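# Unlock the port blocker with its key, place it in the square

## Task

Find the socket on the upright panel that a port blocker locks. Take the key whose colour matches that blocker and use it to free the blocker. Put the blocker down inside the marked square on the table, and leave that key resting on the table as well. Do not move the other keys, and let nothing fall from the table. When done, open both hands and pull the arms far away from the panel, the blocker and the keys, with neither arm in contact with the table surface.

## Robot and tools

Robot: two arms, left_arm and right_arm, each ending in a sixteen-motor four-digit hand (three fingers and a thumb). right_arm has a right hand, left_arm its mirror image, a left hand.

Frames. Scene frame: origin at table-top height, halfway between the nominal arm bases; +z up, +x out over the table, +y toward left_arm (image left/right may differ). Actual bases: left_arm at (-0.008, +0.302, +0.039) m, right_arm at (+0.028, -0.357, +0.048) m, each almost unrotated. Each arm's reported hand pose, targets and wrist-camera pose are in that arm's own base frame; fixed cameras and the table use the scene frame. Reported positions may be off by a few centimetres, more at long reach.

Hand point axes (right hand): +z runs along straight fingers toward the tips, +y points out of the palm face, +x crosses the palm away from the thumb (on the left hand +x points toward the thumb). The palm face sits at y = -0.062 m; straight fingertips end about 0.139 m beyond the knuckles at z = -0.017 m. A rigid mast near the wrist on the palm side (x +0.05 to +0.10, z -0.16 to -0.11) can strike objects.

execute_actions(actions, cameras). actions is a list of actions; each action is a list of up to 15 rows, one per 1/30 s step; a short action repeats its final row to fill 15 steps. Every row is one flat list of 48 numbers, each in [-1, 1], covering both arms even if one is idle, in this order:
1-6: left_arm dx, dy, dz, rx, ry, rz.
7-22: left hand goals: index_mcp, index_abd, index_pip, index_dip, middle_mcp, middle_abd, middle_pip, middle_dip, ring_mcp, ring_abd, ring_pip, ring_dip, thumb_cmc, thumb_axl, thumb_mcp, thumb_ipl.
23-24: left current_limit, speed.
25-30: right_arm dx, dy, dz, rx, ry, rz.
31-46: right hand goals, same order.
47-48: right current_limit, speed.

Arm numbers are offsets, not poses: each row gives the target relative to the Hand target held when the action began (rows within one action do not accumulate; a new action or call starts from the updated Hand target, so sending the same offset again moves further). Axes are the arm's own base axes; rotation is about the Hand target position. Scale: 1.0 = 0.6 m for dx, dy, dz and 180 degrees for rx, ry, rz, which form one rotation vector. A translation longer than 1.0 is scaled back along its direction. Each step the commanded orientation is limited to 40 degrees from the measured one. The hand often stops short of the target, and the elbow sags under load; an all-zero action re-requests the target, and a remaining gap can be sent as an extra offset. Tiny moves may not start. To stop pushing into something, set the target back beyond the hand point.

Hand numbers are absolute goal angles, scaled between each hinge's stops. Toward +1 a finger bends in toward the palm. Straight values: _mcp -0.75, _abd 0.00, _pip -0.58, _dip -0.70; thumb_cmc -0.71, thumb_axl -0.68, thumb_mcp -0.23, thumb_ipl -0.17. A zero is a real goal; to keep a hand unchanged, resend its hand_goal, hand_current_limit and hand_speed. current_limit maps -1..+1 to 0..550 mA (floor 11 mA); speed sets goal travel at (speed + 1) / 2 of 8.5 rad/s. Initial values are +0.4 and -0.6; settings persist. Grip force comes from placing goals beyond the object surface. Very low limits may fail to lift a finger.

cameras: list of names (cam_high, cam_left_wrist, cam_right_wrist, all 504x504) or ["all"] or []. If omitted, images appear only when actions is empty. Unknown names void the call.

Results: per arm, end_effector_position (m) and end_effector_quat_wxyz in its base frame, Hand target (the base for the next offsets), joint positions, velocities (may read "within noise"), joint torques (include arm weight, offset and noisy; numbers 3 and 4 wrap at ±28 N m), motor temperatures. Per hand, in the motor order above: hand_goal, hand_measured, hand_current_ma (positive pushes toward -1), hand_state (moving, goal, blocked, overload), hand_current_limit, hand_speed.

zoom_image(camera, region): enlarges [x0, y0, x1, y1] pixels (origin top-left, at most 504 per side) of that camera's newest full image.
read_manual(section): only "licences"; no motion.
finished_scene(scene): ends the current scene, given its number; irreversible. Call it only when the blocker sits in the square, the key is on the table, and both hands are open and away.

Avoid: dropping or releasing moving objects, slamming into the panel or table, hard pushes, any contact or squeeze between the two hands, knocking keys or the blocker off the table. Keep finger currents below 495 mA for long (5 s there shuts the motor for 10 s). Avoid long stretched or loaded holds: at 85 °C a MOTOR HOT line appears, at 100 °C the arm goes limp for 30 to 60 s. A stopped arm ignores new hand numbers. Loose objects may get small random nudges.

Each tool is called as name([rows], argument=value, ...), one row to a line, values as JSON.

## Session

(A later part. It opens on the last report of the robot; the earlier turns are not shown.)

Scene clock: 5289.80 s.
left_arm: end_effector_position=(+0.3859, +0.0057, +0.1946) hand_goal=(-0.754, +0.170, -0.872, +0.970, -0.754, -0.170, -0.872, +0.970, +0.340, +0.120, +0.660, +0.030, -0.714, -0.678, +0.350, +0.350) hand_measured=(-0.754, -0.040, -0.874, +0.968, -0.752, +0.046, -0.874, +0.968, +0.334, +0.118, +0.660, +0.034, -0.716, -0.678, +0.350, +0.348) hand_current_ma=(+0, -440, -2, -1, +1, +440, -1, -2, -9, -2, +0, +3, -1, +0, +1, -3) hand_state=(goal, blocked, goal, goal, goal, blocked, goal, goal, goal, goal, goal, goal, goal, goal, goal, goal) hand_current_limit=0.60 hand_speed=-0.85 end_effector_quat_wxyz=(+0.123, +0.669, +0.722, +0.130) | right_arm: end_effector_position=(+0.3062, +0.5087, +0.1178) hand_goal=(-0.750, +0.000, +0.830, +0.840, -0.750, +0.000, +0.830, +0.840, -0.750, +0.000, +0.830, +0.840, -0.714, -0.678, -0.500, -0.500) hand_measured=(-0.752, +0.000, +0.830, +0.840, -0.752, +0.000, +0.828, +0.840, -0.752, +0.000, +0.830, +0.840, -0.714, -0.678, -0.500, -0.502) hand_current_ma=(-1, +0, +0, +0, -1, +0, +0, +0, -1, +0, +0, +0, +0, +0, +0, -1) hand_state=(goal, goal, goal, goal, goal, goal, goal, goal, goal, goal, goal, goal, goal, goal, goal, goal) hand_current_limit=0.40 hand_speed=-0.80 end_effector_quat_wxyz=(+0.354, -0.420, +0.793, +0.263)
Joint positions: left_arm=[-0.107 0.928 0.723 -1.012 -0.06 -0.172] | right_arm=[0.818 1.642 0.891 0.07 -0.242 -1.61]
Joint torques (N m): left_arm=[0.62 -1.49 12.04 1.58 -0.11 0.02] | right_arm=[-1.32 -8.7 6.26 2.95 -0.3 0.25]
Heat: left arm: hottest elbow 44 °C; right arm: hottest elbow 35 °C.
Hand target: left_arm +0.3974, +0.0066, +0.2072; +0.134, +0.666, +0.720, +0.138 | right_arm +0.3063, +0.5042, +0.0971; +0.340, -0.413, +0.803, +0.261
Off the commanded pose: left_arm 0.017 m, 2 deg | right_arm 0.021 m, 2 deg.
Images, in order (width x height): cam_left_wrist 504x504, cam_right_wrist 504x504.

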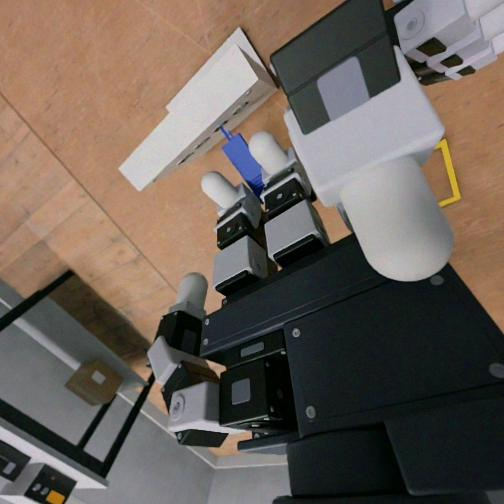

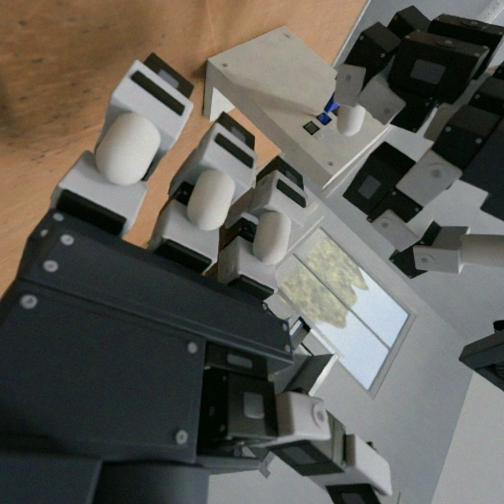

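execute_actions([
  [[0,0,0,0,0,0,-0.7202,0.17,-0.904,0.97,-0.7202,-0.17,-0.904,0.97,0.34,0.12,0.66,0.03,-0.714,-0.678,0.35,0.35,0.6,-0.85,0,0,0,0,0,0,-0.75,0,0.83,0.84,-0.75,0,0.83,0.84,-0.75,0,0.83,0.84,-0.714,-0.678,-0.5,-0.5,0.4,-0.8]],
  [[0,0,0,0,0,0,-0.7002,0.17,-0.8946,0.97,-0.7002,-0.17,-0.8946,0.97,0.34,0.12,0.66,0.03,-0.714,-0.678,0.35,0.35,0.6,-0.85,0,0,0,0,0,0,-0.75,0,0.83,0.84,-0.75,0,0.83,0.84,-0.75,0,0.83,0.84,-0.714,-0.678,-0.5,-0.5,0.4,-0.8]],
], cameras=["cam_left_wrist","cam_right_wrist"])

zoom_image(camera="cam_right_wrist", region=[313, 107, 335, 129])

zoom_image(camera="cam_left_wrist", region=[209, 117, 231, 139])

Scene clock: 5306.40 s.
left_arm: end_effector_position=(+0.3859, +0.0056, +0.1946) hand_goal=(-0.700, +0.170, -0.894, +0.970, -0.700, -0.170, -0.894, +0.970, +0.340, +0.120, +0.660, +0.030, -0.714, -0.678, +0.350, +0.350) hand_measured=(-0.724, -0.040, -0.900, +0.968, -0.722, +0.046, -0.898, +0.968, +0.334, +0.118, +0.660, +0.034, -0.716, -0.678, +0.350, +0.348) hand_current_ma=(-52, -440, -6, -1, -46, +440, -4, -2, -9, -2, +0, +3, -1, +0, +1, -3) hand_state=(blocked, blocked, goal, goal, blocked, blocked, goal, goal, goal, goal, goal, goal, goal, goal, goal, goal) hand_current_limit=0.60 hand_speed=-0.85 end_effector_quat_wxyz=(+0.123, +0.669, +0.722, +0.129) | right_arm: end_effector_position=(+0.3062, +0.5087, +0.1178) hand_goal=(-0.750, +0.000, +0.830, +0.840, -0.750, +0.000, +0.830, +0.840, -0.750, +0.000, +0.830, +0.840, -0.714, -0.678, -0.500, -0.500) hand_measured=(-0.752, +0.000, +0.830, +0.840, -0.752, +0.000, +0.828, +0.840, -0.752, +0.000, +0.830, +0.840, -0.714, -0.678, -0.500, -0.502) hand_current_ma=(-1, +0, +0, +0, -1, +0, +0, +0, -1, +0, +0, +0, +0, +0, +0, -1) hand_state=(goal, goal, goal, goal, goal, goal, goal, goal, goal, goal, goal, goal, goal, goal, goal, goal) hand_current_limit=0.40 hand_speed=-0.80 end_effector_quat_wxyz=(+0.354, -0.420, +0.793, +0.263)
Joint positions: left_arm=[-0.107 0.928 0.723 -1.012 -0.059 -0.172] | right_arm=[0.818 1.642 0.891 0.07 -0.242 -1.61]
Joint torques (N m): left_arm=[0.67 -1.49 12.04 1.59 -0.14 0.03] | right_arm=[-1.44 -8.7 6.3 2.93 -0.3 0.26]
Heat: left arm: hottest elbow 44 °C; right arm: hottest elbow 35 °C.
Hand target: left_arm +0.3974, +0.0066, +0.2072; +0.134, +0.666, +0.720, +0.138 | right_arm +0.3063, +0.5042, +0.0971; +0.340, -0.413, +0.803, +0.261
Off the commanded pose: left_arm 0.017 m, 2 deg | right_arm 0.021 m, 2 deg.
Images, in order (width x height): cam_left_wrist 504x504, cam_right_wrist 504x504.

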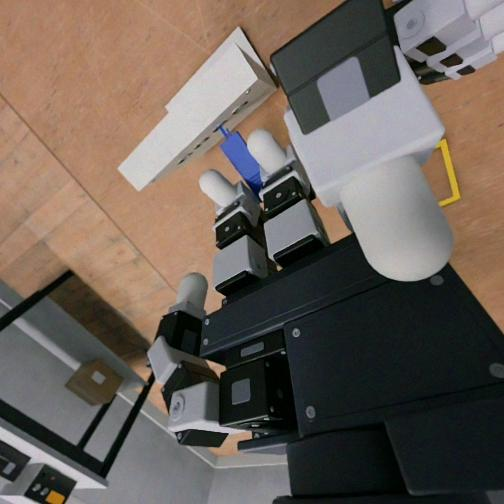

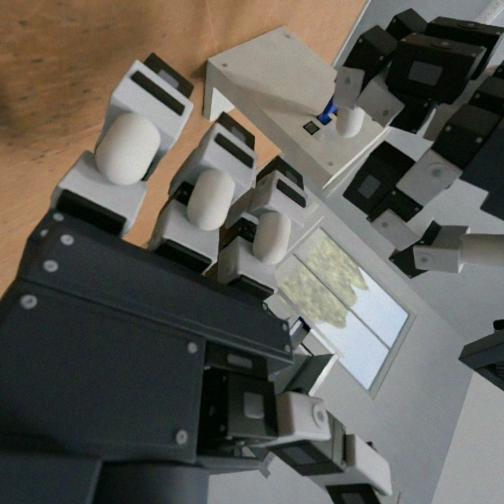

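Scaled by 22.909 from the camera's 504x504 image, which has a finer 720x720 frame.

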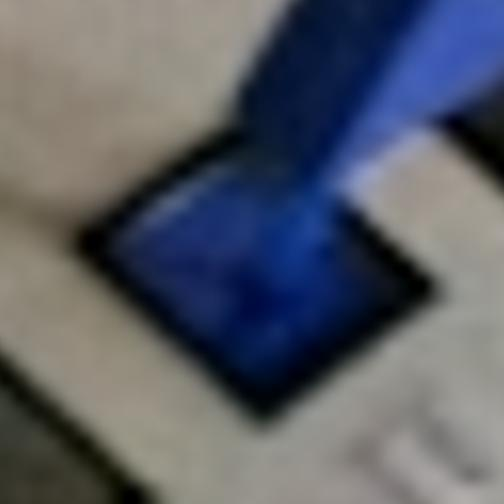

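Scaled by 22.909 from the camera's 504x504 image, which has a finer 720x720 frame.

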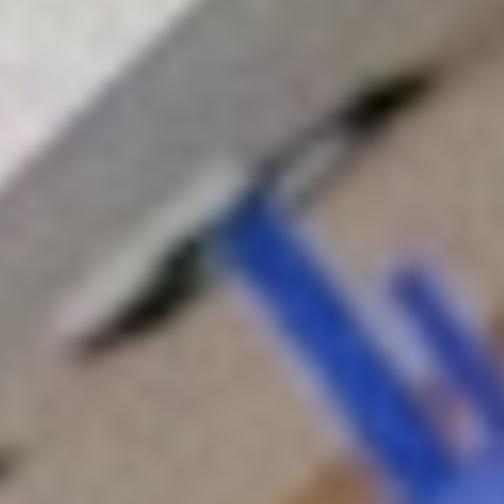

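execute_actions([
  [[0,0,0,0,0,0,-0.7645,0.17,-0.846,0.97,-0.7645,-0.17,-0.846,0.97,0.34,0.12,0.66,0.03,-0.714,-0.678,0.35,0.35,0.6,-0.85,0,0,0,0,0,0,-0.75,0,0.83,0.84,-0.75,0,0.83,0.84,-0.75,0,0.83,0.84,-0.714,-0.678,-0.5,-0.5,0.4,-0.8]],
  [[0,0,0,0,0,0,-0.7243,0.17,-0.8946,0.97,-0.7243,-0.17,-0.8946,0.97,0.34,0.12,0.66,0.03,-0.714,-0.678,0.35,0.35,0.6,-0.85,0,0,0,0,0,0,-0.75,0,0.83,0.84,-0.75,0,0.83,0.84,-0.75,0,0.83,0.84,-0.714,-0.678,-0.5,-0.5,0.4,-0.8]],
  [[0,0,0,0,0,0,-0.7043,0.17,-0.8852,0.97,-0.7043,-0.17,-0.8852,0.97,0.34,0.12,0.66,0.03,-0.714,-0.678,0.35,0.35,0.6,-0.85,0,0,0,0,0,0,-0.75,0,0.83,0.84,-0.75,0,0.83,0.84,-0.75,0,0.83,0.84,-0.714,-0.678,-0.5,-0.5,0.4,-0.8]],
], cameras=["cam_right_wrist"])

zoom_image(camera="cam_right_wrist", region=[313, 107, 335, 129])

Scene clock: 5352.63 s.
left_arm: end_effector_position=(+0.3859, +0.0056, +0.1946) hand_goal=(-0.704, +0.170, -0.886, +0.970, -0.704, -0.170, -0.886, +0.970, +0.340, +0.120, +0.660, +0.030, -0.714, -0.678, +0.350, +0.350) hand_measured=(-0.716, -0.040, -0.888, +0.968, -0.714, +0.046, -0.886, +0.968, +0.334, +0.118, +0.660, +0.034, -0.716, -0.678, +0.350, +0.348) hand_current_ma=(-19, -440, -1, -1, -14, +440, +0, -2, -9, -2, +0, +3, -1, +0, +1, -3) hand_state=(goal, blocked, goal, goal, goal, blocked, goal, goal, goal, goal, goal, goal, goal, goal, goal, goal) hand_current_limit=0.60 hand_speed=-0.85 end_effector_quat_wxyz=(+0.123, +0.669, +0.722, +0.129) | right_arm: end_effector_position=(+0.3062, +0.5087, +0.1178) hand_goal=(-0.750, +0.000, +0.830, +0.840, -0.750, +0.000, +0.830, +0.840, -0.750, +0.000, +0.830, +0.840, -0.714, -0.678, -0.500, -0.500) hand_measured=(-0.752, +0.000, +0.830, +0.840, -0.752, +0.000, +0.828, +0.840, -0.752, +0.000, +0.830, +0.840, -0.714, -0.678, -0.500, -0.502) hand_current_ma=(-1, +0, +0, +0, -1, +0, +0, +0, -1, +0, +0, +0, +0, +0, +0, -1) hand_state=(goal, goal, goal, goal, goal, goal, goal, goal, goal, goal, goal, goal, goal, goal, goal, goal) hand_current_limit=0.40 hand_speed=-0.80 end_effector_quat_wxyz=(+0.354, -0.420, +0.793, +0.263)
Joint positions: left_arm=[-0.107 0.928 0.723 -1.012 -0.059 -0.172] | right_arm=[0.818 1.642 0.891 0.07 -0.242 -1.61]
Joint torques (N m): left_arm=[0.67 -1.49 12.04 1.59 -0.14 0.03] | right_arm=[-1.44 -8.64 6.31 2.93 -0.3 0.25]
Heat: left arm: hottest elbow 44 °C; right arm: hottest elbow 35 °C.
Hand target: left_arm +0.3974, +0.0066, +0.2072; +0.134, +0.666, +0.720, +0.138 | right_arm +0.3063, +0.5042, +0.0971; +0.340, -0.413, +0.803, +0.261
Off the commanded pose: left_arm 0.017 m, 2 deg | right_arm 0.021 m, 2 deg.
Images, in order (width x height): cam_right_wrist 504x504.

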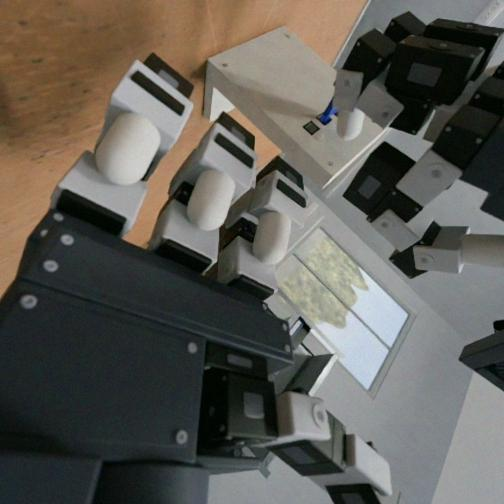

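Scaled by 22.909 from the camera's 504x504 image, which has a finer 720x720 frame.

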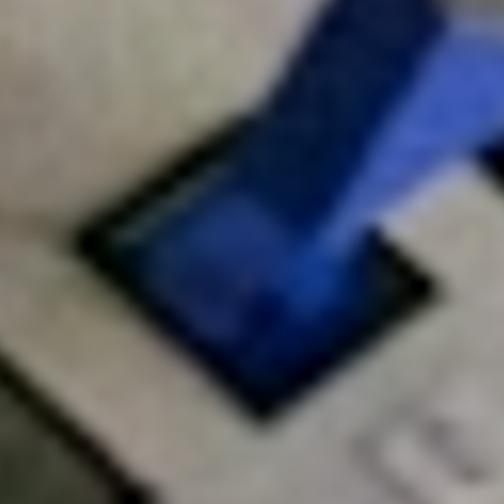

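execute_actions(actions=[])

zoom_image(camera="cam_left_wrist", region=[209, 117, 231, 139])

Scene clock: 5356.10 s.
left_arm: end_effector_position=(+0.3859, +0.0056, +0.1946) hand_goal=(-0.704, +0.170, -0.886, +0.970, -0.704, -0.170, -0.886, +0.970, +0.340, +0.120, +0.660, +0.030, -0.714, -0.678, +0.350, +0.350) hand_measured=(-0.716, -0.040, -0.888, +0.968, -0.714, +0.046, -0.886, +0.968, +0.334, +0.118, +0.660, +0.034, -0.716, -0.678, +0.350, +0.348) hand_current_ma=(-19, -440, -1, -1, -14, +440, +0, -2, -9, -2, +0, +3, -1, +0, +1, -3) hand_state=(goal, blocked, goal, goal, goal, blocked, goal, goal, goal, goal, goal, goal, goal, goal, goal, goal) hand_current_limit=0.60 hand_speed=-0.85 end_effector_quat_wxyz=(+0.123, +0.669, +0.722, +0.129) | right_arm: end_effector_position=(+0.3062, +0.5087, +0.1178) hand_goal=(-0.750, +0.000, +0.830, +0.840, -0.750, +0.000, +0.830, +0.840, -0.750, +0.000, +0.830, +0.840, -0.714, -0.678, -0.500, -0.500) hand_measured=(-0.752, +0.000, +0.830, +0.840, -0.752, +0.000, +0.828, +0.840, -0.752, +0.000, +0.830, +0.840, -0.714, -0.678, -0.500, -0.502) hand_current_ma=(-1, +0, +0, +0, -1, +0, +0, +0, -1, +0, +0, +0, +0, +0, +0, -1) hand_state=(goal, goal, goal, goal, goal, goal, goal, goal, goal, goal, goal, goal, goal, goal, goal, goal) hand_current_limit=0.40 hand_speed=-0.80 end_effector_quat_wxyz=(+0.354, -0.420, +0.793, +0.263)
Joint positions: left_arm=[-0.107 0.928 0.723 -1.012 -0.059 -0.172] | right_arm=[0.818 1.642 0.891 0.07 -0.242 -1.61]
Joint velocities: within noise
Joint torques (N m): left_arm=[0.62 -1.49 12.05 1.59 -0.14 0.03] | right_arm=[-1.38 -8.76 6.3 2.93 -0.3 0.25]
Motor temperatures (°C): left_arm=[23 26 44 24 25 25] | right_arm=[23 29 35 25 26 25]
Heat: left arm: hottest elbow 44 °C; right arm: hottest elbow 35 °C.
Hand target: left_arm +0.3974, +0.0066, +0.2072; +0.134, +0.666, +0.720, +0.138 | right_arm +0.3063, +0.5042, +0.0971; +0.340, -0.413, +0.803, +0.261
Off the commanded pose: left_arm 0.017 m, 2 deg | right_arm 0.021 m, 2 deg.

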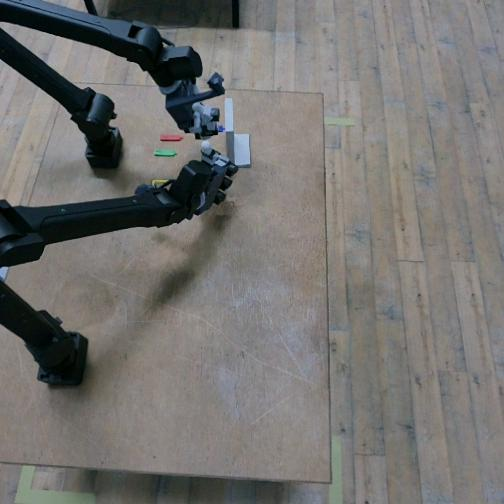

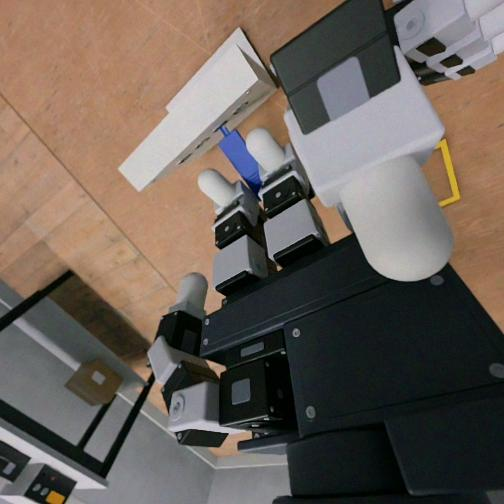

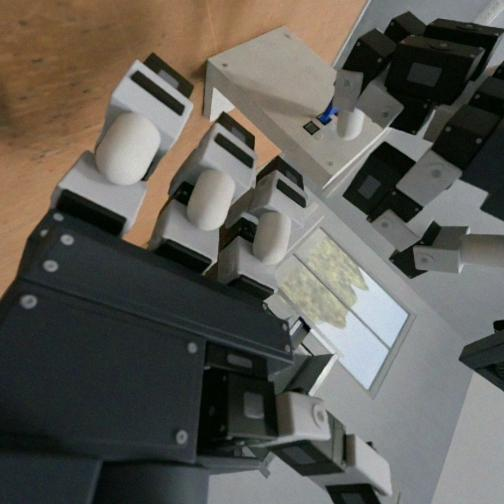

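Scaled by 22.909 from the camera's 504x504 image, which has a finer 720x720 frame.

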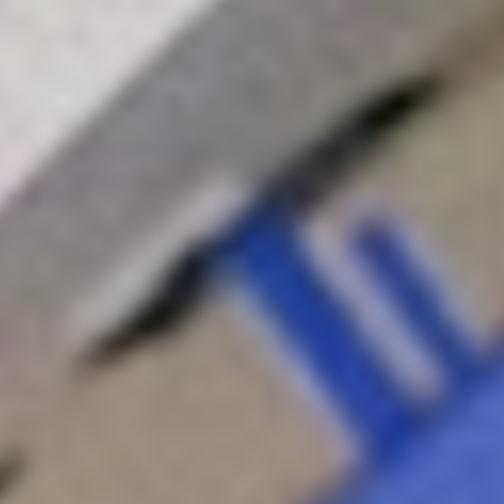

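execute_actions([
  [[0.0075,0,0.018,0,0,0,-0.7043,0.17,-0.8852,0.97,-0.7043,-0.17,-0.8852,0.97,0.34,0.12,0.66,0.03,-0.714,-0.678,0.35,0.35,0.6,-0.85,0,0,0,0,0,0,-0.75,0,0.83,0.84,-0.75,0,0.83,0.84,-0.75,0,0.83,0.84,-0.714,-0.678,-0.5,-0.5,0.4,-0.8]],
], cameras=[])

Scene clock: 5374.37 s.
left_arm: end_effector_position=(+0.3861, +0.0056, +0.1931) hand_goal=(-0.704, +0.170, -0.886, +0.970, -0.704, -0.170, -0.886, +0.970, +0.340, +0.120, +0.660, +0.030, -0.714, -0.678, +0.350, +0.350) hand_measured=(-0.714, -0.040, -0.888, +0.968, -0.712, +0.046, -0.886, +0.968, +0.334, +0.118, +0.660, +0.034, -0.716, -0.678, +0.350, +0.348) hand_current_ma=(-15, -440, -1, -1, -10, +440, +0, -2, -9, -2, +0, +3, -1, +0, +1, -3) hand_state=(goal, blocked, goal, goal, goal, blocked, goal, goal, goal, goal, goal, goal, goal, goal, goal, goal) hand_current_limit=0.60 hand_speed=-0.85 end_effector_quat_wxyz=(+0.122, +0.669, +0.722, +0.128) | right_arm: end_effector_position=(+0.3062, +0.5087, +0.1178) hand_goal=(-0.750, +0.000, +0.830, +0.840, -0.750, +0.000, +0.830, +0.840, -0.750, +0.000, +0.830, +0.840, -0.714, -0.678, -0.500, -0.500) hand_measured=(-0.752, +0.000, +0.830, +0.840, -0.752, +0.000, +0.828, +0.840, -0.752, +0.000, +0.830, +0.840, -0.714, -0.678, -0.500, -0.502) hand_current_ma=(-1, +0, +0, +0, -1, +0, +0, +0, -1, +0, +0, +0, +0, +0, +0, -1) hand_state=(goal, goal, goal, goal, goal, goal, goal, goal, goal, goal, goal, goal, goal, goal, goal, goal) hand_current_limit=0.40 hand_speed=-0.80 end_effector_quat_wxyz=(+0.354, -0.420, +0.793, +0.263)
Joint positions: left_arm=[-0.107 0.932 0.723 -1.012 -0.059 -0.172] | right_arm=[0.818 1.642 0.891 0.07 -0.242 -1.61]
Joint velocities: left_arm=[within noise] | right_arm=[0.005 -0.005 -0.002 0.007 -0.154 -0.037]
Joint torques (N m): left_arm=[0.73 -1.44 14.35 0.57 -0.13 0.04] | right_arm=[-1.44 -8.76 6.3 2.92 -0.3 0.24]
Heat: left arm: hottest elbow 44 °C; right arm: hottest elbow 35 °C.
Hand target: left_arm +0.4019, +0.0066, +0.2180; +0.134, +0.666, +0.720, +0.138 | right_arm +0.3063, +0.5042, +0.0971; +0.340, -0.413, +0.803, +0.261
Off the commanded pose: left_arm 0.030 m, 2 deg | right_arm 0.021 m, 2 deg.
No camera images: "cameras" was empty.

execute_actions([
  [[0.0033,0.0002,0.0027,0,0,0,-0.7043,0.17,-0.8852,0.97,-0.7043,-0.17,-0.8852,0.97,0.34,0.12,0.66,0.03,-0.714,-0.678,0.35,0.35,0.6,-0.85,0,0,0,0,0,0,-0.75,0,0.83,0.84,-0.75,0,0.83,0.84,-0.75,0,0.83,0.84,-0.714,-0.678,-0.5,-0.5,0.4,-0.8]],
], cameras=["cam_left_wrist","cam_right_wrist"])

zoom_image(camera="cam_left_wrist", region=[209, 117, 231, 139])

zoom_image(camera="cam_right_wrist", region=[313, 92, 349, 128])

Scene clock: 5385.13 s.
left_arm: end_effector_position=(+0.3890, +0.0055, +0.1957) hand_goal=(-0.704, +0.170, -0.886, +0.970, -0.704, -0.170, -0.886, +0.970, +0.340, +0.120, +0.660, +0.030, -0.714, -0.678, +0.350, +0.350) hand_measured=(-0.714, -0.040, -0.888, +0.968, -0.712, +0.046, -0.886, +0.968, +0.334, +0.118, +0.660, +0.034, -0.716, -0.678, +0.350, +0.348) hand_current_ma=(-15, -440, -1, -1, -10, +440, +0, -2, -9, -2, +0, +3, -1, +0, +1, -3) hand_state=(goal, blocked, goal, goal, goal, blocked, goal, goal, goal, goal, goal, goal, goal, goal, goal, goal) hand_current_limit=0.60 hand_speed=-0.85 end_effector_quat_wxyz=(+0.123, +0.669, +0.722, +0.129) | right_arm: end_effector_position=(+0.3062, +0.5087, +0.1178) hand_goal=(-0.750, +0.000, +0.830, +0.840, -0.750, +0.000, +0.830, +0.840, -0.750, +0.000, +0.830, +0.840, -0.714, -0.678, -0.500, -0.500) hand_measured=(-0.752, +0.000, +0.830, +0.840, -0.752, +0.000, +0.828, +0.840, -0.752, +0.000, +0.830, +0.840, -0.714, -0.678, -0.500, -0.502) hand_current_ma=(-1, +0, +0, +0, -1, +0, +0, +0, -1, +0, +0, +0, +0, +0, +0, -1) hand_state=(goal, goal, goal, goal, goal, goal, goal, goal, goal, goal, goal, goal, goal, goal, goal, goal) hand_current_limit=0.40 hand_speed=-0.80 end_effector_quat_wxyz=(+0.354, -0.420, +0.793, +0.263)
Joint positions: left_arm=[-0.106 0.938 0.732 -1.012 -0.059 -0.172] | right_arm=[0.818 1.642 0.891 0.07 -0.242 -1.61]
Joint torques (N m): left_arm=[0.79 -1.49 14.24 0.5 -0.12 0.04] | right_arm=[-1.49 -8.7 6.3 2.92 -0.3 0.26]
Heat: left arm: hottest elbow 45 °C; right arm: hottest elbow 34 °C.
Hand target: left_arm +0.4038, +0.0067, +0.2194; +0.134, +0.666, +0.720, +0.138 | right_arm +0.3063, +0.5042, +0.0971; +0.340, -0.413, +0.803, +0.261
Off the commanded pose: left_arm 0.028 m, 2 deg | right_arm 0.021 m, 2 deg.
Images, in order (width x height): cam_left_wrist 504x504, cam_right_wrist 504x504.

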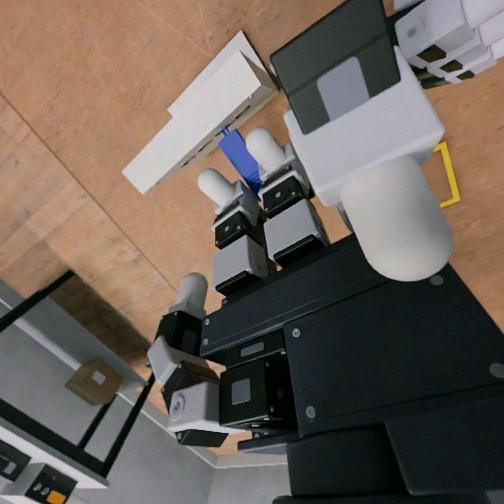

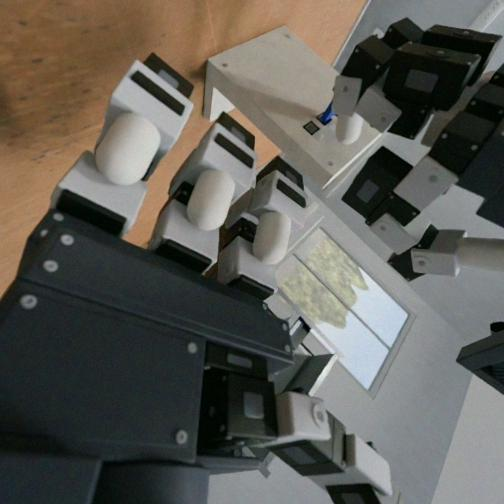

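Scaled by 22.909 from the camera's 504x504 image, which has a finer 720x720 frame.

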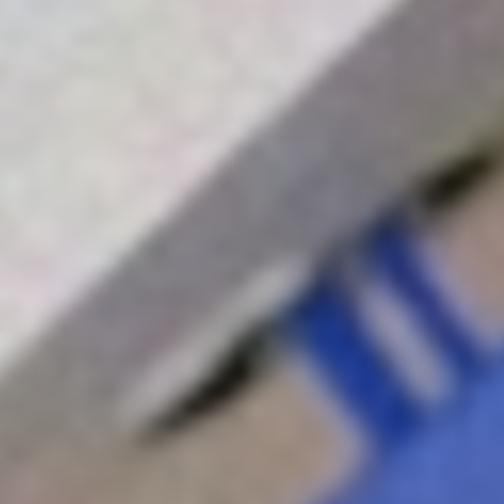

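Scaled by 14.000 from the camera's 504x504 image, which has a finer 720x720 frame.

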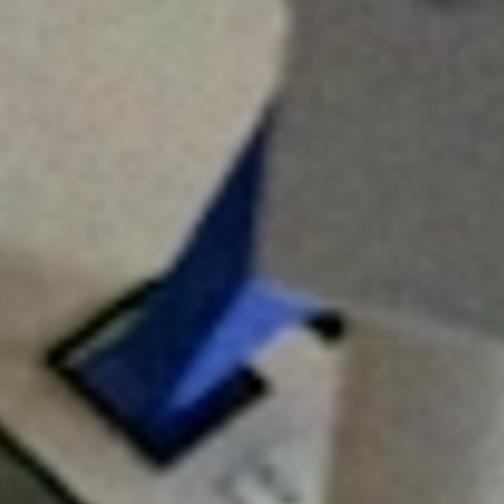

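execute_actions([
  [[0.0012,0.0001,-0.0017,0,0,0,-0.7043,0.17,-0.8852,0.97,-0.7043,-0.17,-0.8852,0.97,0.34,0.12,0.66,0.03,-0.714,-0.678,0.35,0.35,0.6,-0.85,0,0,0,0,0,0,-0.75,0,0.83,0.84,-0.75,0,0.83,0.84,-0.75,0,0.83,0.84,-0.714,-0.678,-0.5,-0.5,0.4,-0.8]],
], cameras=["cam_left_wrist","cam_right_wrist"])

zoom_image(camera="cam_left_wrist", region=[209, 117, 231, 139])

zoom_image(camera="cam_right_wrist", region=[313, 92, 349, 128])

Scene clock: 5393.63 s.
left_arm: end_effector_position=(+0.3891, +0.0057, +0.1948) hand_goal=(-0.704, +0.170, -0.886, +0.970, -0.704, -0.170, -0.886, +0.970, +0.340, +0.120, +0.660, +0.030, -0.714, -0.678, +0.350, +0.350) hand_measured=(-0.714, -0.040, -0.888, +0.968, -0.712, +0.046, -0.886, +0.968, +0.334, +0.118, +0.660, +0.034, -0.716, -0.678, +0.350, +0.348) hand_current_ma=(-15, -440, -1, -1, -10, +440, +0, -2, -9, -2, +0, +3, -1, +0, +1, -3) hand_state=(goal, blocked, goal, goal, goal, blocked, goal, goal, goal, goal, goal, goal, goal, goal, goal, goal) hand_current_limit=0.60 hand_speed=-0.85 end_effector_quat_wxyz=(+0.122, +0.669, +0.722, +0.128) | right_arm: end_effector_position=(+0.3062, +0.5087, +0.1178) hand_goal=(-0.750, +0.000, +0.830, +0.840, -0.750, +0.000, +0.830, +0.840, -0.750, +0.000, +0.830, +0.840, -0.714, -0.678, -0.500, -0.500) hand_measured=(-0.752, +0.000, +0.830, +0.840, -0.752, +0.000, +0.828, +0.840, -0.752, +0.000, +0.830, +0.840, -0.714, -0.678, -0.500, -0.502) hand_current_ma=(-1, +0, +0, +0, -1, +0, +0, +0, -1, +0, +0, +0, +0, +0, +0, -1) hand_state=(goal, goal, goal, goal, goal, goal, goal, goal, goal, goal, goal, goal, goal, goal, goal, goal) hand_current_limit=0.40 hand_speed=-0.80 end_effector_quat_wxyz=(+0.354, -0.420, +0.793, +0.263)
Joint positions: left_arm=[-0.105 0.94 0.732 -1.012 -0.059 -0.171] | right_arm=[0.818 1.642 0.891 0.07 -0.242 -1.61]
Joint torques (N m): left_arm=[0.85 -1.49 14.16 0.65 -0.11 0.04] | right_arm=[-1.44 -8.7 6.32 2.92 -0.3 0.26]
Heat: left arm: hottest elbow 47 °C; right arm: hottest elbow 34 °C.
Hand target: left_arm +0.4045, +0.0069, +0.2184; +0.134, +0.666, +0.721, +0.138 | right_arm +0.3063, +0.5042, +0.0971; +0.340, -0.413, +0.803, +0.261
Off the commanded pose: left_arm 0.028 m, 2 deg | right_arm 0.021 m, 2 deg.
Images, in order (width x height): cam_left_wrist 504x504, cam_right_wrist 504x504.

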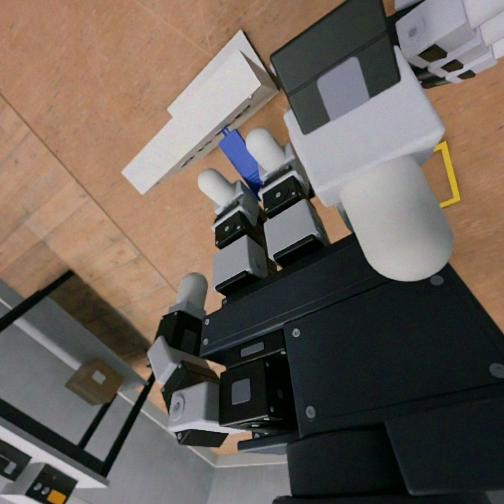

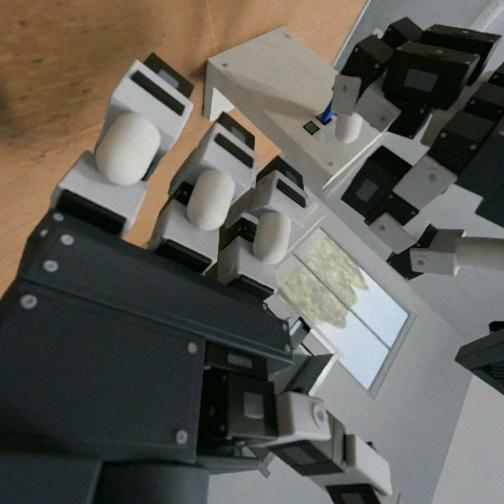

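Scaled by 22.909 from the camera's 504x504 image, which has a finer 720x720 frame.

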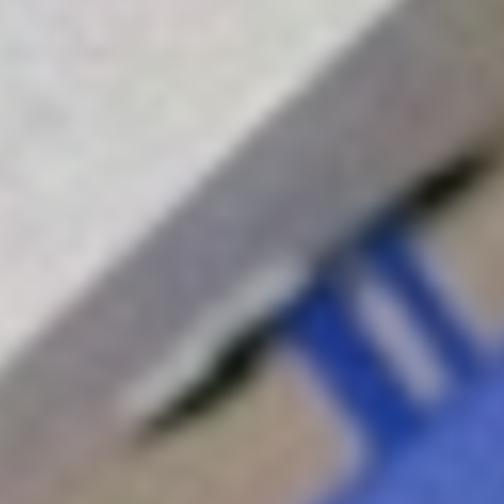

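Scaled by 14.000 from the camera's 504x504 image, which has a finer 720x720 frame.

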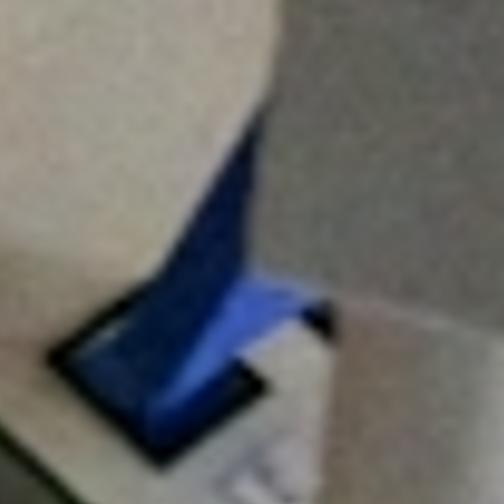

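execute_actions([
  [[0.003,0.0002,0.0004,0,0,0,-0.7043,0.17,-0.8852,0.97,-0.7043,-0.17,-0.8852,0.97,0.34,0.12,0.66,0.03,-0.714,-0.678,0.35,0.35,0.6,-0.85,0,0,0,0,0,0,-0.75,0,0.83,0.84,-0.75,0,0.83,0.84,-0.75,0,0.83,0.84,-0.714,-0.678,-0.5,-0.5,0.4,-0.8]],
], cameras=["cam_left_wrist"])

zoom_image(camera="cam_left_wrist", region=[209, 117, 231, 139])

Scene clock: 5405.03 s.
left_arm: end_effector_position=(+0.3900, +0.0058, +0.1942) hand_goal=(-0.704, +0.170, -0.886, +0.970, -0.704, -0.170, -0.886, +0.970, +0.340, +0.120, +0.660, +0.030, -0.714, -0.678, +0.350, +0.350) hand_measured=(-0.712, -0.040, -0.888, +0.968, -0.710, +0.046, -0.886, +0.968, +0.334, +0.118, +0.660, +0.034, -0.716, -0.678, +0.350, +0.348) hand_current_ma=(-13, -440, -1, -1, -8, +440, +0, -2, -9, -2, +0, +3, -1, +0, +1, -3) hand_state=(goal, blocked, goal, goal, goal, blocked, goal, goal, goal, goal, goal, goal, goal, goal, goal, goal) hand_current_limit=0.60 hand_speed=-0.85 end_effector_quat_wxyz=(+0.121, +0.669, +0.722, +0.127) | right_arm: end_effector_position=(+0.3062, +0.5087, +0.1178) hand_goal=(-0.750, +0.000, +0.830, +0.840, -0.750, +0.000, +0.830, +0.840, -0.750, +0.000, +0.830, +0.840, -0.714, -0.678, -0.500, -0.500) hand_measured=(-0.752, +0.000, +0.830, +0.840, -0.752, +0.000, +0.828, +0.840, -0.752, +0.000, +0.830, +0.840, -0.714, -0.678, -0.500, -0.502) hand_current_ma=(-1, +0, +0, +0, -1, +0, +0, +0, -1, +0, +0, +0, +0, +0, +0, -1) hand_state=(goal, goal, goal, goal, goal, goal, goal, goal, goal, goal, goal, goal, goal, goal, goal, goal) hand_current_limit=0.40 hand_speed=-0.80 end_effector_quat_wxyz=(+0.354, -0.420, +0.793, +0.263)
Joint positions: left_arm=[-0.104 0.945 0.734 -1.012 -0.058 -0.17] | right_arm=[0.818 1.642 0.891 0.07 -0.242 -1.61]
Joint torques (N m): left_arm=[0.85 -1.49 14.27 0.72 -0.12 0.05] | right_arm=[-1.32 -8.7 6.27 2.91 -0.3 0.25]
Motor temperatures (°C): left_arm=[23 26 49 24 24 25] | right_arm=[23 29 34 25 26 25]
Heat: left arm: hottest elbow 49 °C; right arm: hottest elbow 34 °C.
Hand target: left_arm +0.4064, +0.0069, +0.2189; +0.134, +0.666, +0.720, +0.138 | right_arm +0.3063, +0.5042, +0.0971; +0.340, -0.413, +0.803, +0.261
Off the commanded pose: left_arm 0.029 m, 2 deg | right_arm 0.021 m, 2 deg.
Images, in order (width x height): cam_left_wrist 504x504.

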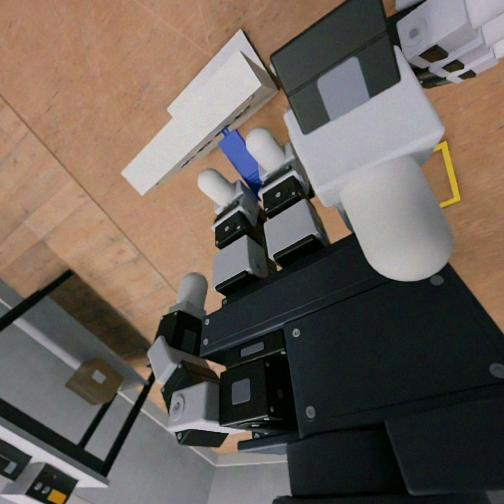

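Scaled by 22.909 from the camera's 504x504 image, which has a finer 720x720 frame.

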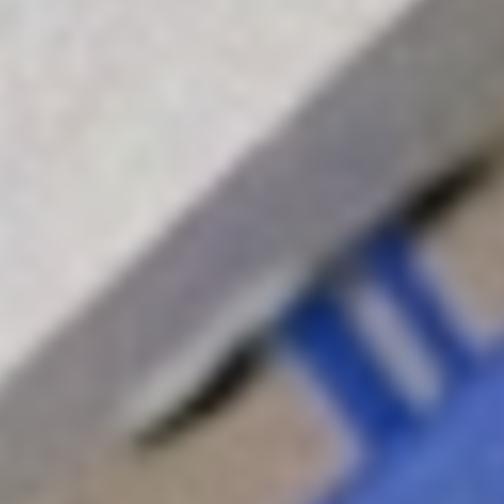

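execute_actions([
  [[0.002,0,0.002,0,0,0,-0.7043,0.17,-0.8852,0.97,-0.7043,-0.17,-0.8852,0.97,0.34,0.12,0.66,0.03,-0.714,-0.678,0.35,0.35,0.6,-0.85,0,0,0,0,0,0,-0.75,0,0.83,0.84,-0.75,0,0.83,0.84,-0.75,0,0.83,0.84,-0.714,-0.678,-0.5,-0.5,0.4,-0.8]],
], cameras=["cam_left_wrist","cam_right_wrist"])

zoom_image(camera="cam_left_wrist", region=[209, 117, 231, 139])

zoom_image(camera="cam_right_wrist", region=[313, 102, 339, 128])

Scene clock: 5417.63 s.
left_arm: end_effector_position=(+0.3904, +0.0058, +0.1941) hand_goal=(-0.704, +0.170, -0.886, +0.970, -0.704, -0.170, -0.886, +0.970, +0.340, +0.120, +0.660, +0.030, -0.714, -0.678, +0.350, +0.350) hand_measured=(-0.712, -0.040, -0.888, +0.968, -0.710, +0.046, -0.886, +0.968, +0.334, +0.118, +0.660, +0.034, -0.716, -0.678, +0.350, +0.348) hand_current_ma=(-13, -440, -1, -1, -8, +440, +0, -2, -9, -2, +0, +3, -1, +0, +1, -3) hand_state=(goal, blocked, goal, goal, goal, blocked, goal, goal, goal, goal, goal, goal, goal, goal, goal, goal) hand_current_limit=0.60 hand_speed=-0.85 end_effector_quat_wxyz=(+0.120, +0.669, +0.722, +0.127) | right_arm: end_effector_position=(+0.3062, +0.5087, +0.1178) hand_goal=(-0.750, +0.000, +0.830, +0.840, -0.750, +0.000, +0.830, +0.840, -0.750, +0.000, +0.830, +0.840, -0.714, -0.678, -0.500, -0.500) hand_measured=(-0.752, +0.000, +0.830, +0.840, -0.752, +0.000, +0.828, +0.840, -0.752, +0.000, +0.830, +0.840, -0.714, -0.678, -0.500, -0.502) hand_current_ma=(-1, +0, +0, +0, -1, +0, +0, +0, -1, +0, +0, +0, +0, +0, +0, -1) hand_state=(goal, goal, goal, goal, goal, goal, goal, goal, goal, goal, goal, goal, goal, goal, goal, goal) hand_current_limit=0.40 hand_speed=-0.80 end_effector_quat_wxyz=(+0.354, -0.420, +0.793, +0.263)
Joint positions: left_arm=[-0.104 0.947 0.736 -1.014 -0.058 -0.17] | right_arm=[0.818 1.642 0.891 0.07 -0.242 -1.61]
Joint torques (N m): left_arm=[0.85 -1.49 14.45 0.72 -0.13 0.05] | right_arm=[-1.49 -8.64 6.28 2.91 -0.3 0.27]
Heat: left arm: hottest elbow 48 °C; right arm: hottest elbow 34 °C.
Hand target: left_arm +0.4076, +0.0069, +0.2201; +0.134, +0.666, +0.720, +0.138 | right_arm +0.3063, +0.5042, +0.0971; +0.340, -0.413, +0.803, +0.261
Off the commanded pose: left_arm 0.031 m, 2 deg | right_arm 0.021 m, 2 deg.
Images, in order (width x height): cam_left_wrist 504x504, cam_right_wrist 504x504.

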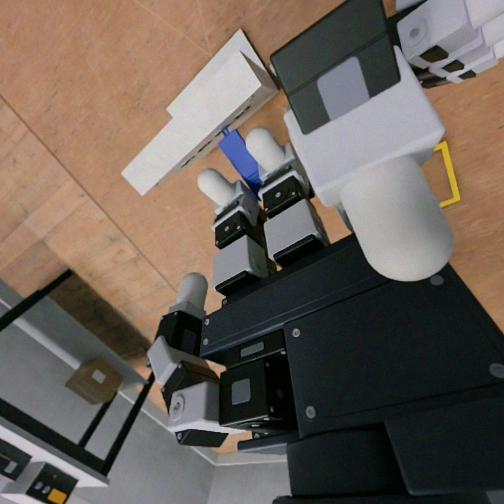

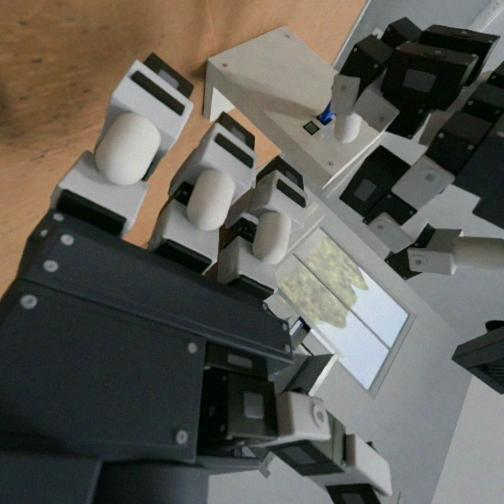

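Scaled by 22.909 from the camera's 504x504 image, which has a finer 720x720 frame.

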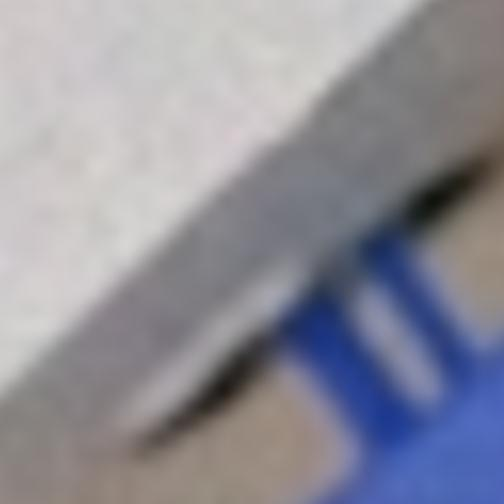

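Scaled by 19.385 from the camera's 504x504 image, which has a finer 720x720 frame.

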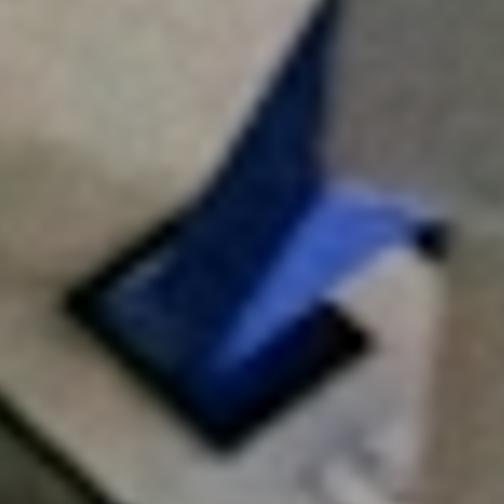

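execute_actions([
  [[0.002,0,0.001,0,-0.006,0,-0.7043,0.17,-0.8852,0.97,-0.7043,-0.17,-0.8852,0.97,0.34,0.12,0.66,0.03,-0.714,-0.678,0.35,0.35,0.6,-0.85,0,0,0,0,0,0,-0.75,0,0.83,0.84,-0.75,0,0.83,0.84,-0.75,0,0.83,0.84,-0.714,-0.678,-0.5,-0.5,0.4,-0.8]],
], cameras=["cam_left_wrist","cam_right_wrist"])

zoom_image(camera="cam_left_wrist", region=[209, 117, 231, 139])

zoom_image(camera="cam_right_wrist", region=[313, 102, 339, 128])

Scene clock: 5451.13 s.
left_arm: end_effector_position=(+0.3904, +0.0058, +0.1941) hand_goal=(-0.704, +0.170, -0.886, +0.970, -0.704, -0.170, -0.886, +0.970, +0.340, +0.120, +0.660, +0.030, -0.714, -0.678, +0.350, +0.350) hand_measured=(-0.712, -0.040, -0.888, +0.968, -0.710, +0.046, -0.886, +0.968, +0.334, +0.118, +0.660, +0.034, -0.716, -0.678, +0.350, +0.348) hand_current_ma=(-13, -440, -1, -1, -8, +440, +0, -2, -9, -2, +0, +3, -1, +0, +1, -3) hand_state=(goal, blocked, goal, goal, goal, blocked, goal, goal, goal, goal, goal, goal, goal, goal, goal, goal) hand_current_limit=0.60 hand_speed=-0.85 end_effector_quat_wxyz=(+0.120, +0.669, +0.722, +0.127) | right_arm: end_effector_position=(+0.3062, +0.5087, +0.1178) hand_goal=(-0.750, +0.000, +0.830, +0.840, -0.750, +0.000, +0.830, +0.840, -0.750, +0.000, +0.830, +0.840, -0.714, -0.678, -0.500, -0.500) hand_measured=(-0.752, +0.000, +0.830, +0.840, -0.752, +0.000, +0.828, +0.840, -0.752, +0.000, +0.830, +0.840, -0.714, -0.678, -0.500, -0.502) hand_current_ma=(-1, +0, +0, +0, -1, +0, +0, +0, -1, +0, +0, +0, +0, +0, +0, -1) hand_state=(goal, goal, goal, goal, goal, goal, goal, goal, goal, goal, goal, goal, goal, goal, goal, goal) hand_current_limit=0.40 hand_speed=-0.80 end_effector_quat_wxyz=(+0.354, -0.420, +0.793, +0.263)
Joint positions: left_arm=[-0.104 0.947 0.736 -1.014 -0.058 -0.17] | right_arm=[0.818 1.642 0.891 0.07 -0.242 -1.61]
Joint torques (N m): left_arm=[0.73 -2.02 13.71 1.58 -0.21 0.05] | right_arm=[-1.32 -8.76 6.27 2.93 -0.3 0.26]
Motor temperatures (°C): left_arm=[23 26 54 24 24 25] | right_arm=[23 29 34 25 26 25]
Heat: left arm: hottest elbow 54 °C; right arm: hottest elbow 34 °C.
Hand target: left_arm +0.4088, +0.0069, +0.2207; +0.141, +0.665, +0.719, +0.144 | right_arm +0.3063, +0.5042, +0.0971; +0.340, -0.413, +0.803, +0.261
Off the commanded pose: left_arm 0.032 m, 3 deg | right_arm 0.021 m, 2 deg.
Images, in order (width x height): cam_left_wrist 504x504, cam_right_wrist 504x504.

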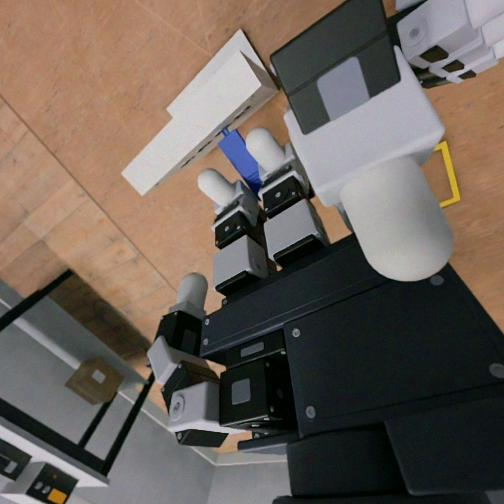

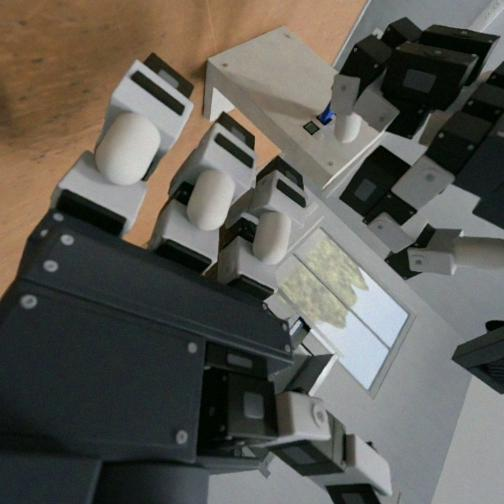

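Scaled by 22.909 from the camera's 504x504 image, which has a finer 720x720 frame.

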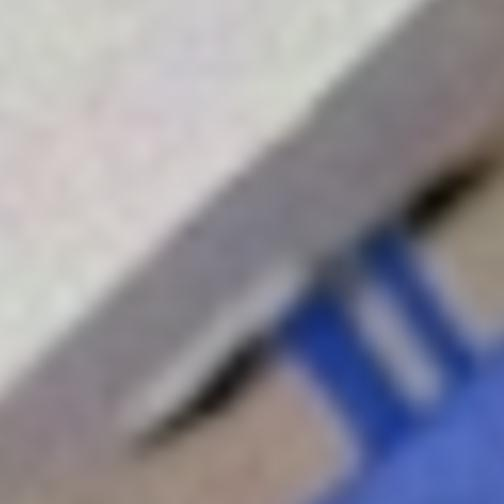

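Scaled by 19.385 from the camera's 504x504 image, which has a finer 720x720 frame.

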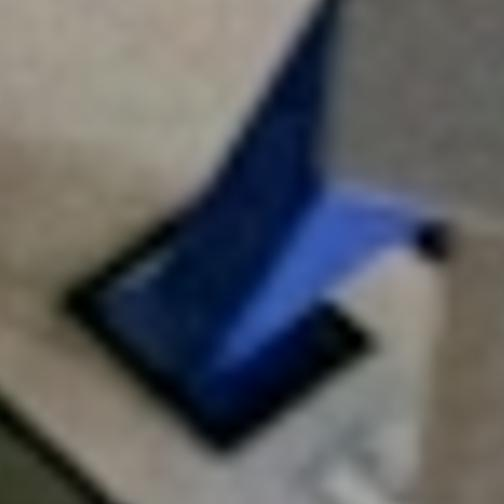

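execute_actions([
  [[0.003,0,0.003,0,-0.005,0,-0.7043,0.17,-0.8852,0.97,-0.7043,-0.17,-0.8852,0.97,0.34,0.12,0.66,0.03,-0.714,-0.678,0.35,0.35,0.6,-0.85,0,0,0,0,0,0,-0.75,0,0.83,0.84,-0.75,0,0.83,0.84,-0.75,0,0.83,0.84,-0.714,-0.678,-0.5,-0.5,0.4,-0.8]],
], cameras=["cam_left_wrist"])

zoom_image(camera="cam_left_wrist", region=[209, 117, 231, 139])

Scene clock: 5458.23 s.
left_arm: end_effector_position=(+0.3906, +0.0058, +0.1943) hand_goal=(-0.704, +0.170, -0.886, +0.970, -0.704, -0.170, -0.886, +0.970, +0.340, +0.120, +0.660, +0.030, -0.714, -0.678, +0.350, +0.350) hand_measured=(-0.714, -0.040, -0.888, +0.968, -0.712, +0.046, -0.886, +0.968, +0.334, +0.118, +0.660, +0.034, -0.716, -0.678, +0.350, +0.348) hand_current_ma=(-17, -440, -1, -1, -11, +440, +0, -2, -9, -2, +0, +3, -1, +0, +1, -3) hand_state=(goal, blocked, goal, goal, goal, blocked, goal, goal, goal, goal, goal, goal, goal, goal, goal, goal) hand_current_limit=0.60 hand_speed=-0.85 end_effector_quat_wxyz=(+0.120, +0.669, +0.722, +0.127) | right_arm: end_effector_position=(+0.3062, +0.5087, +0.1178) hand_goal=(-0.750, +0.000, +0.830, +0.840, -0.750, +0.000, +0.830, +0.840, -0.750, +0.000, +0.830, +0.840, -0.714, -0.678, -0.500, -0.500) hand_measured=(-0.752, +0.000, +0.830, +0.840, -0.752, +0.000, +0.828, +0.840, -0.752, +0.000, +0.830, +0.840, -0.714, -0.678, -0.500, -0.502) hand_current_ma=(-1, +0, +0, +0, -1, +0, +0, +0, -1, +0, +0, +0, +0, +0, +0, -1) hand_state=(goal, goal, goal, goal, goal, goal, goal, goal, goal, goal, goal, goal, goal, goal, goal, goal) hand_current_limit=0.40 hand_speed=-0.80 end_effector_quat_wxyz=(+0.354, -0.420, +0.793, +0.263)
Joint positions: left_arm=[-0.104 0.947 0.736 -1.013 -0.058 -0.17] | right_arm=[0.818 1.642 0.891 0.07 -0.242 -1.61]
Joint torques (N m): left_arm=[0.79 -2.32 13.38 2.18 -0.27 0.06] | right_arm=[-1.44 -8.7 6.32 2.92 -0.3 0.25]
Heat: left arm: hottest elbow 54 °C; right arm: hottest elbow 34 °C.
Hand target: left_arm +0.4106, +0.0069, +0.2224; +0.147, +0.664, +0.718, +0.149 | right_arm +0.3063, +0.5042, +0.0971; +0.340, -0.413, +0.803, +0.261
Off the commanded pose: left_arm 0.035 m, 4 deg | right_arm 0.021 m, 2 deg.
Images, in order (width x height): cam_left_wrist 504x504.

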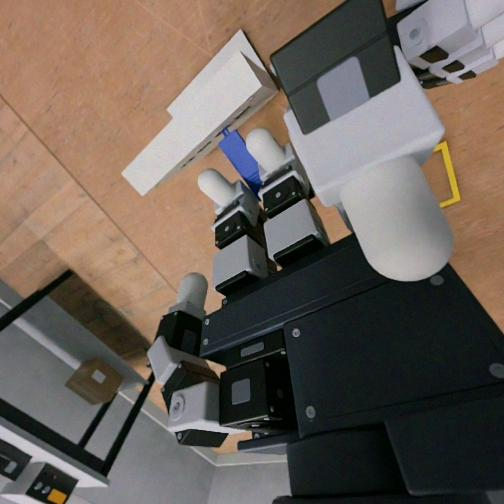

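Scaled by 22.909 from the camera's 504x504 image, which has a finer 720x720 frame.

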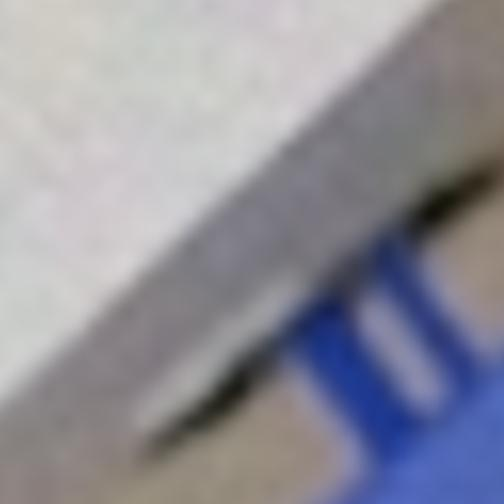

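execute_actions([
  [[0.004,0,0.006,0,0,0,-0.7043,0.17,-0.8852,0.97,-0.7043,-0.17,-0.8852,0.97,0.34,0.12,0.66,0.03,-0.714,-0.678,0.35,0.35,0.6,-0.85,0,0,0,0,0,0,-0.75,0,0.83,0.84,-0.75,0,0.83,0.84,-0.75,0,0.83,0.84,-0.714,-0.678,-0.5,-0.5,0.4,-0.8]],
], cameras=["cam_left_wrist"])

zoom_image(camera="cam_left_wrist", region=[209, 117, 231, 139])

Scene clock: 5464.73 s.
left_arm: end_effector_position=(+0.3906, +0.0058, +0.1943) hand_goal=(-0.704, +0.170, -0.886, +0.970, -0.704, -0.170, -0.886, +0.970, +0.340, +0.120, +0.660, +0.030, -0.714, -0.678, +0.350, +0.350) hand_measured=(-0.714, -0.040, -0.888, +0.968, -0.712, +0.046, -0.886, +0.968, +0.334, +0.118, +0.660, +0.034, -0.716, -0.678, +0.350, +0.348) hand_current_ma=(-17, -440, -1, -1, -11, +440, +0, -2, -9, -2, +0, +3, -1, +0, +1, -3) hand_state=(goal, blocked, goal, goal, goal, blocked, goal, goal, goal, goal, goal, goal, goal, goal, goal, goal) hand_current_limit=0.60 hand_speed=-0.85 end_effector_quat_wxyz=(+0.120, +0.669, +0.722, +0.127) | right_arm: end_effector_position=(+0.3062, +0.5087, +0.1178) hand_goal=(-0.750, +0.000, +0.830, +0.840, -0.750, +0.000, +0.830, +0.840, -0.750, +0.000, +0.830, +0.840, -0.714, -0.678, -0.500, -0.500) hand_measured=(-0.752, +0.000, +0.830, +0.840, -0.752, +0.000, +0.828, +0.840, -0.752, +0.000, +0.830, +0.840, -0.714, -0.678, -0.500, -0.502) hand_current_ma=(-1, +0, +0, +0, -1, +0, +0, +0, -1, +0, +0, +0, +0, +0, +0, -1) hand_state=(goal, goal, goal, goal, goal, goal, goal, goal, goal, goal, goal, goal, goal, goal, goal, goal) hand_current_limit=0.40 hand_speed=-0.80 end_effector_quat_wxyz=(+0.354, -0.420, +0.793, +0.263)
Joint positions: left_arm=[-0.104 0.947 0.736 -1.013 -0.058 -0.17] | right_arm=[0.818 1.642 0.891 0.07 -0.242 -1.61]
Joint torques (N m): left_arm=[0.79 -2.08 14.26 1.88 -0.26 0.06] | right_arm=[-1.44 -8.7 6.26 2.91 -0.31 0.26]
Heat: left arm: hottest elbow 54 °C; right arm: hottest elbow 34 °C.
Hand target: left_arm +0.4130, +0.0069, +0.2260; +0.147, +0.664, +0.718, +0.149 | right_arm +0.3063, +0.5042, +0.0971; +0.340, -0.413, +0.803, +0.261
Off the commanded pose: left_arm 0.039 m, 4 deg | right_arm 0.021 m, 2 deg.
Images, in order (width x height): cam_left_wrist 504x504.

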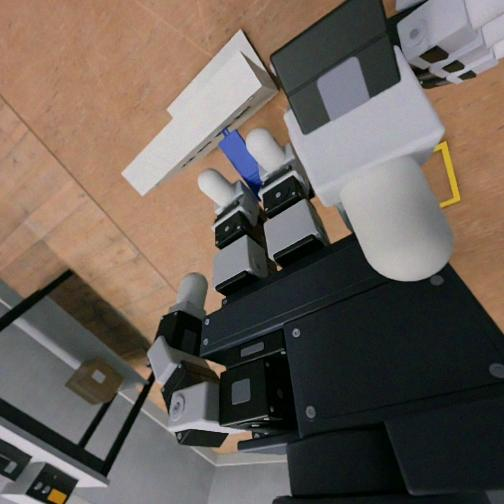

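Scaled by 22.909 from the camera's 504x504 image, which has a finer 720x720 frame.

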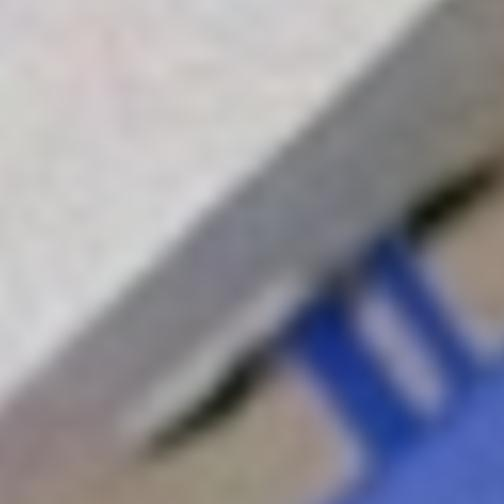

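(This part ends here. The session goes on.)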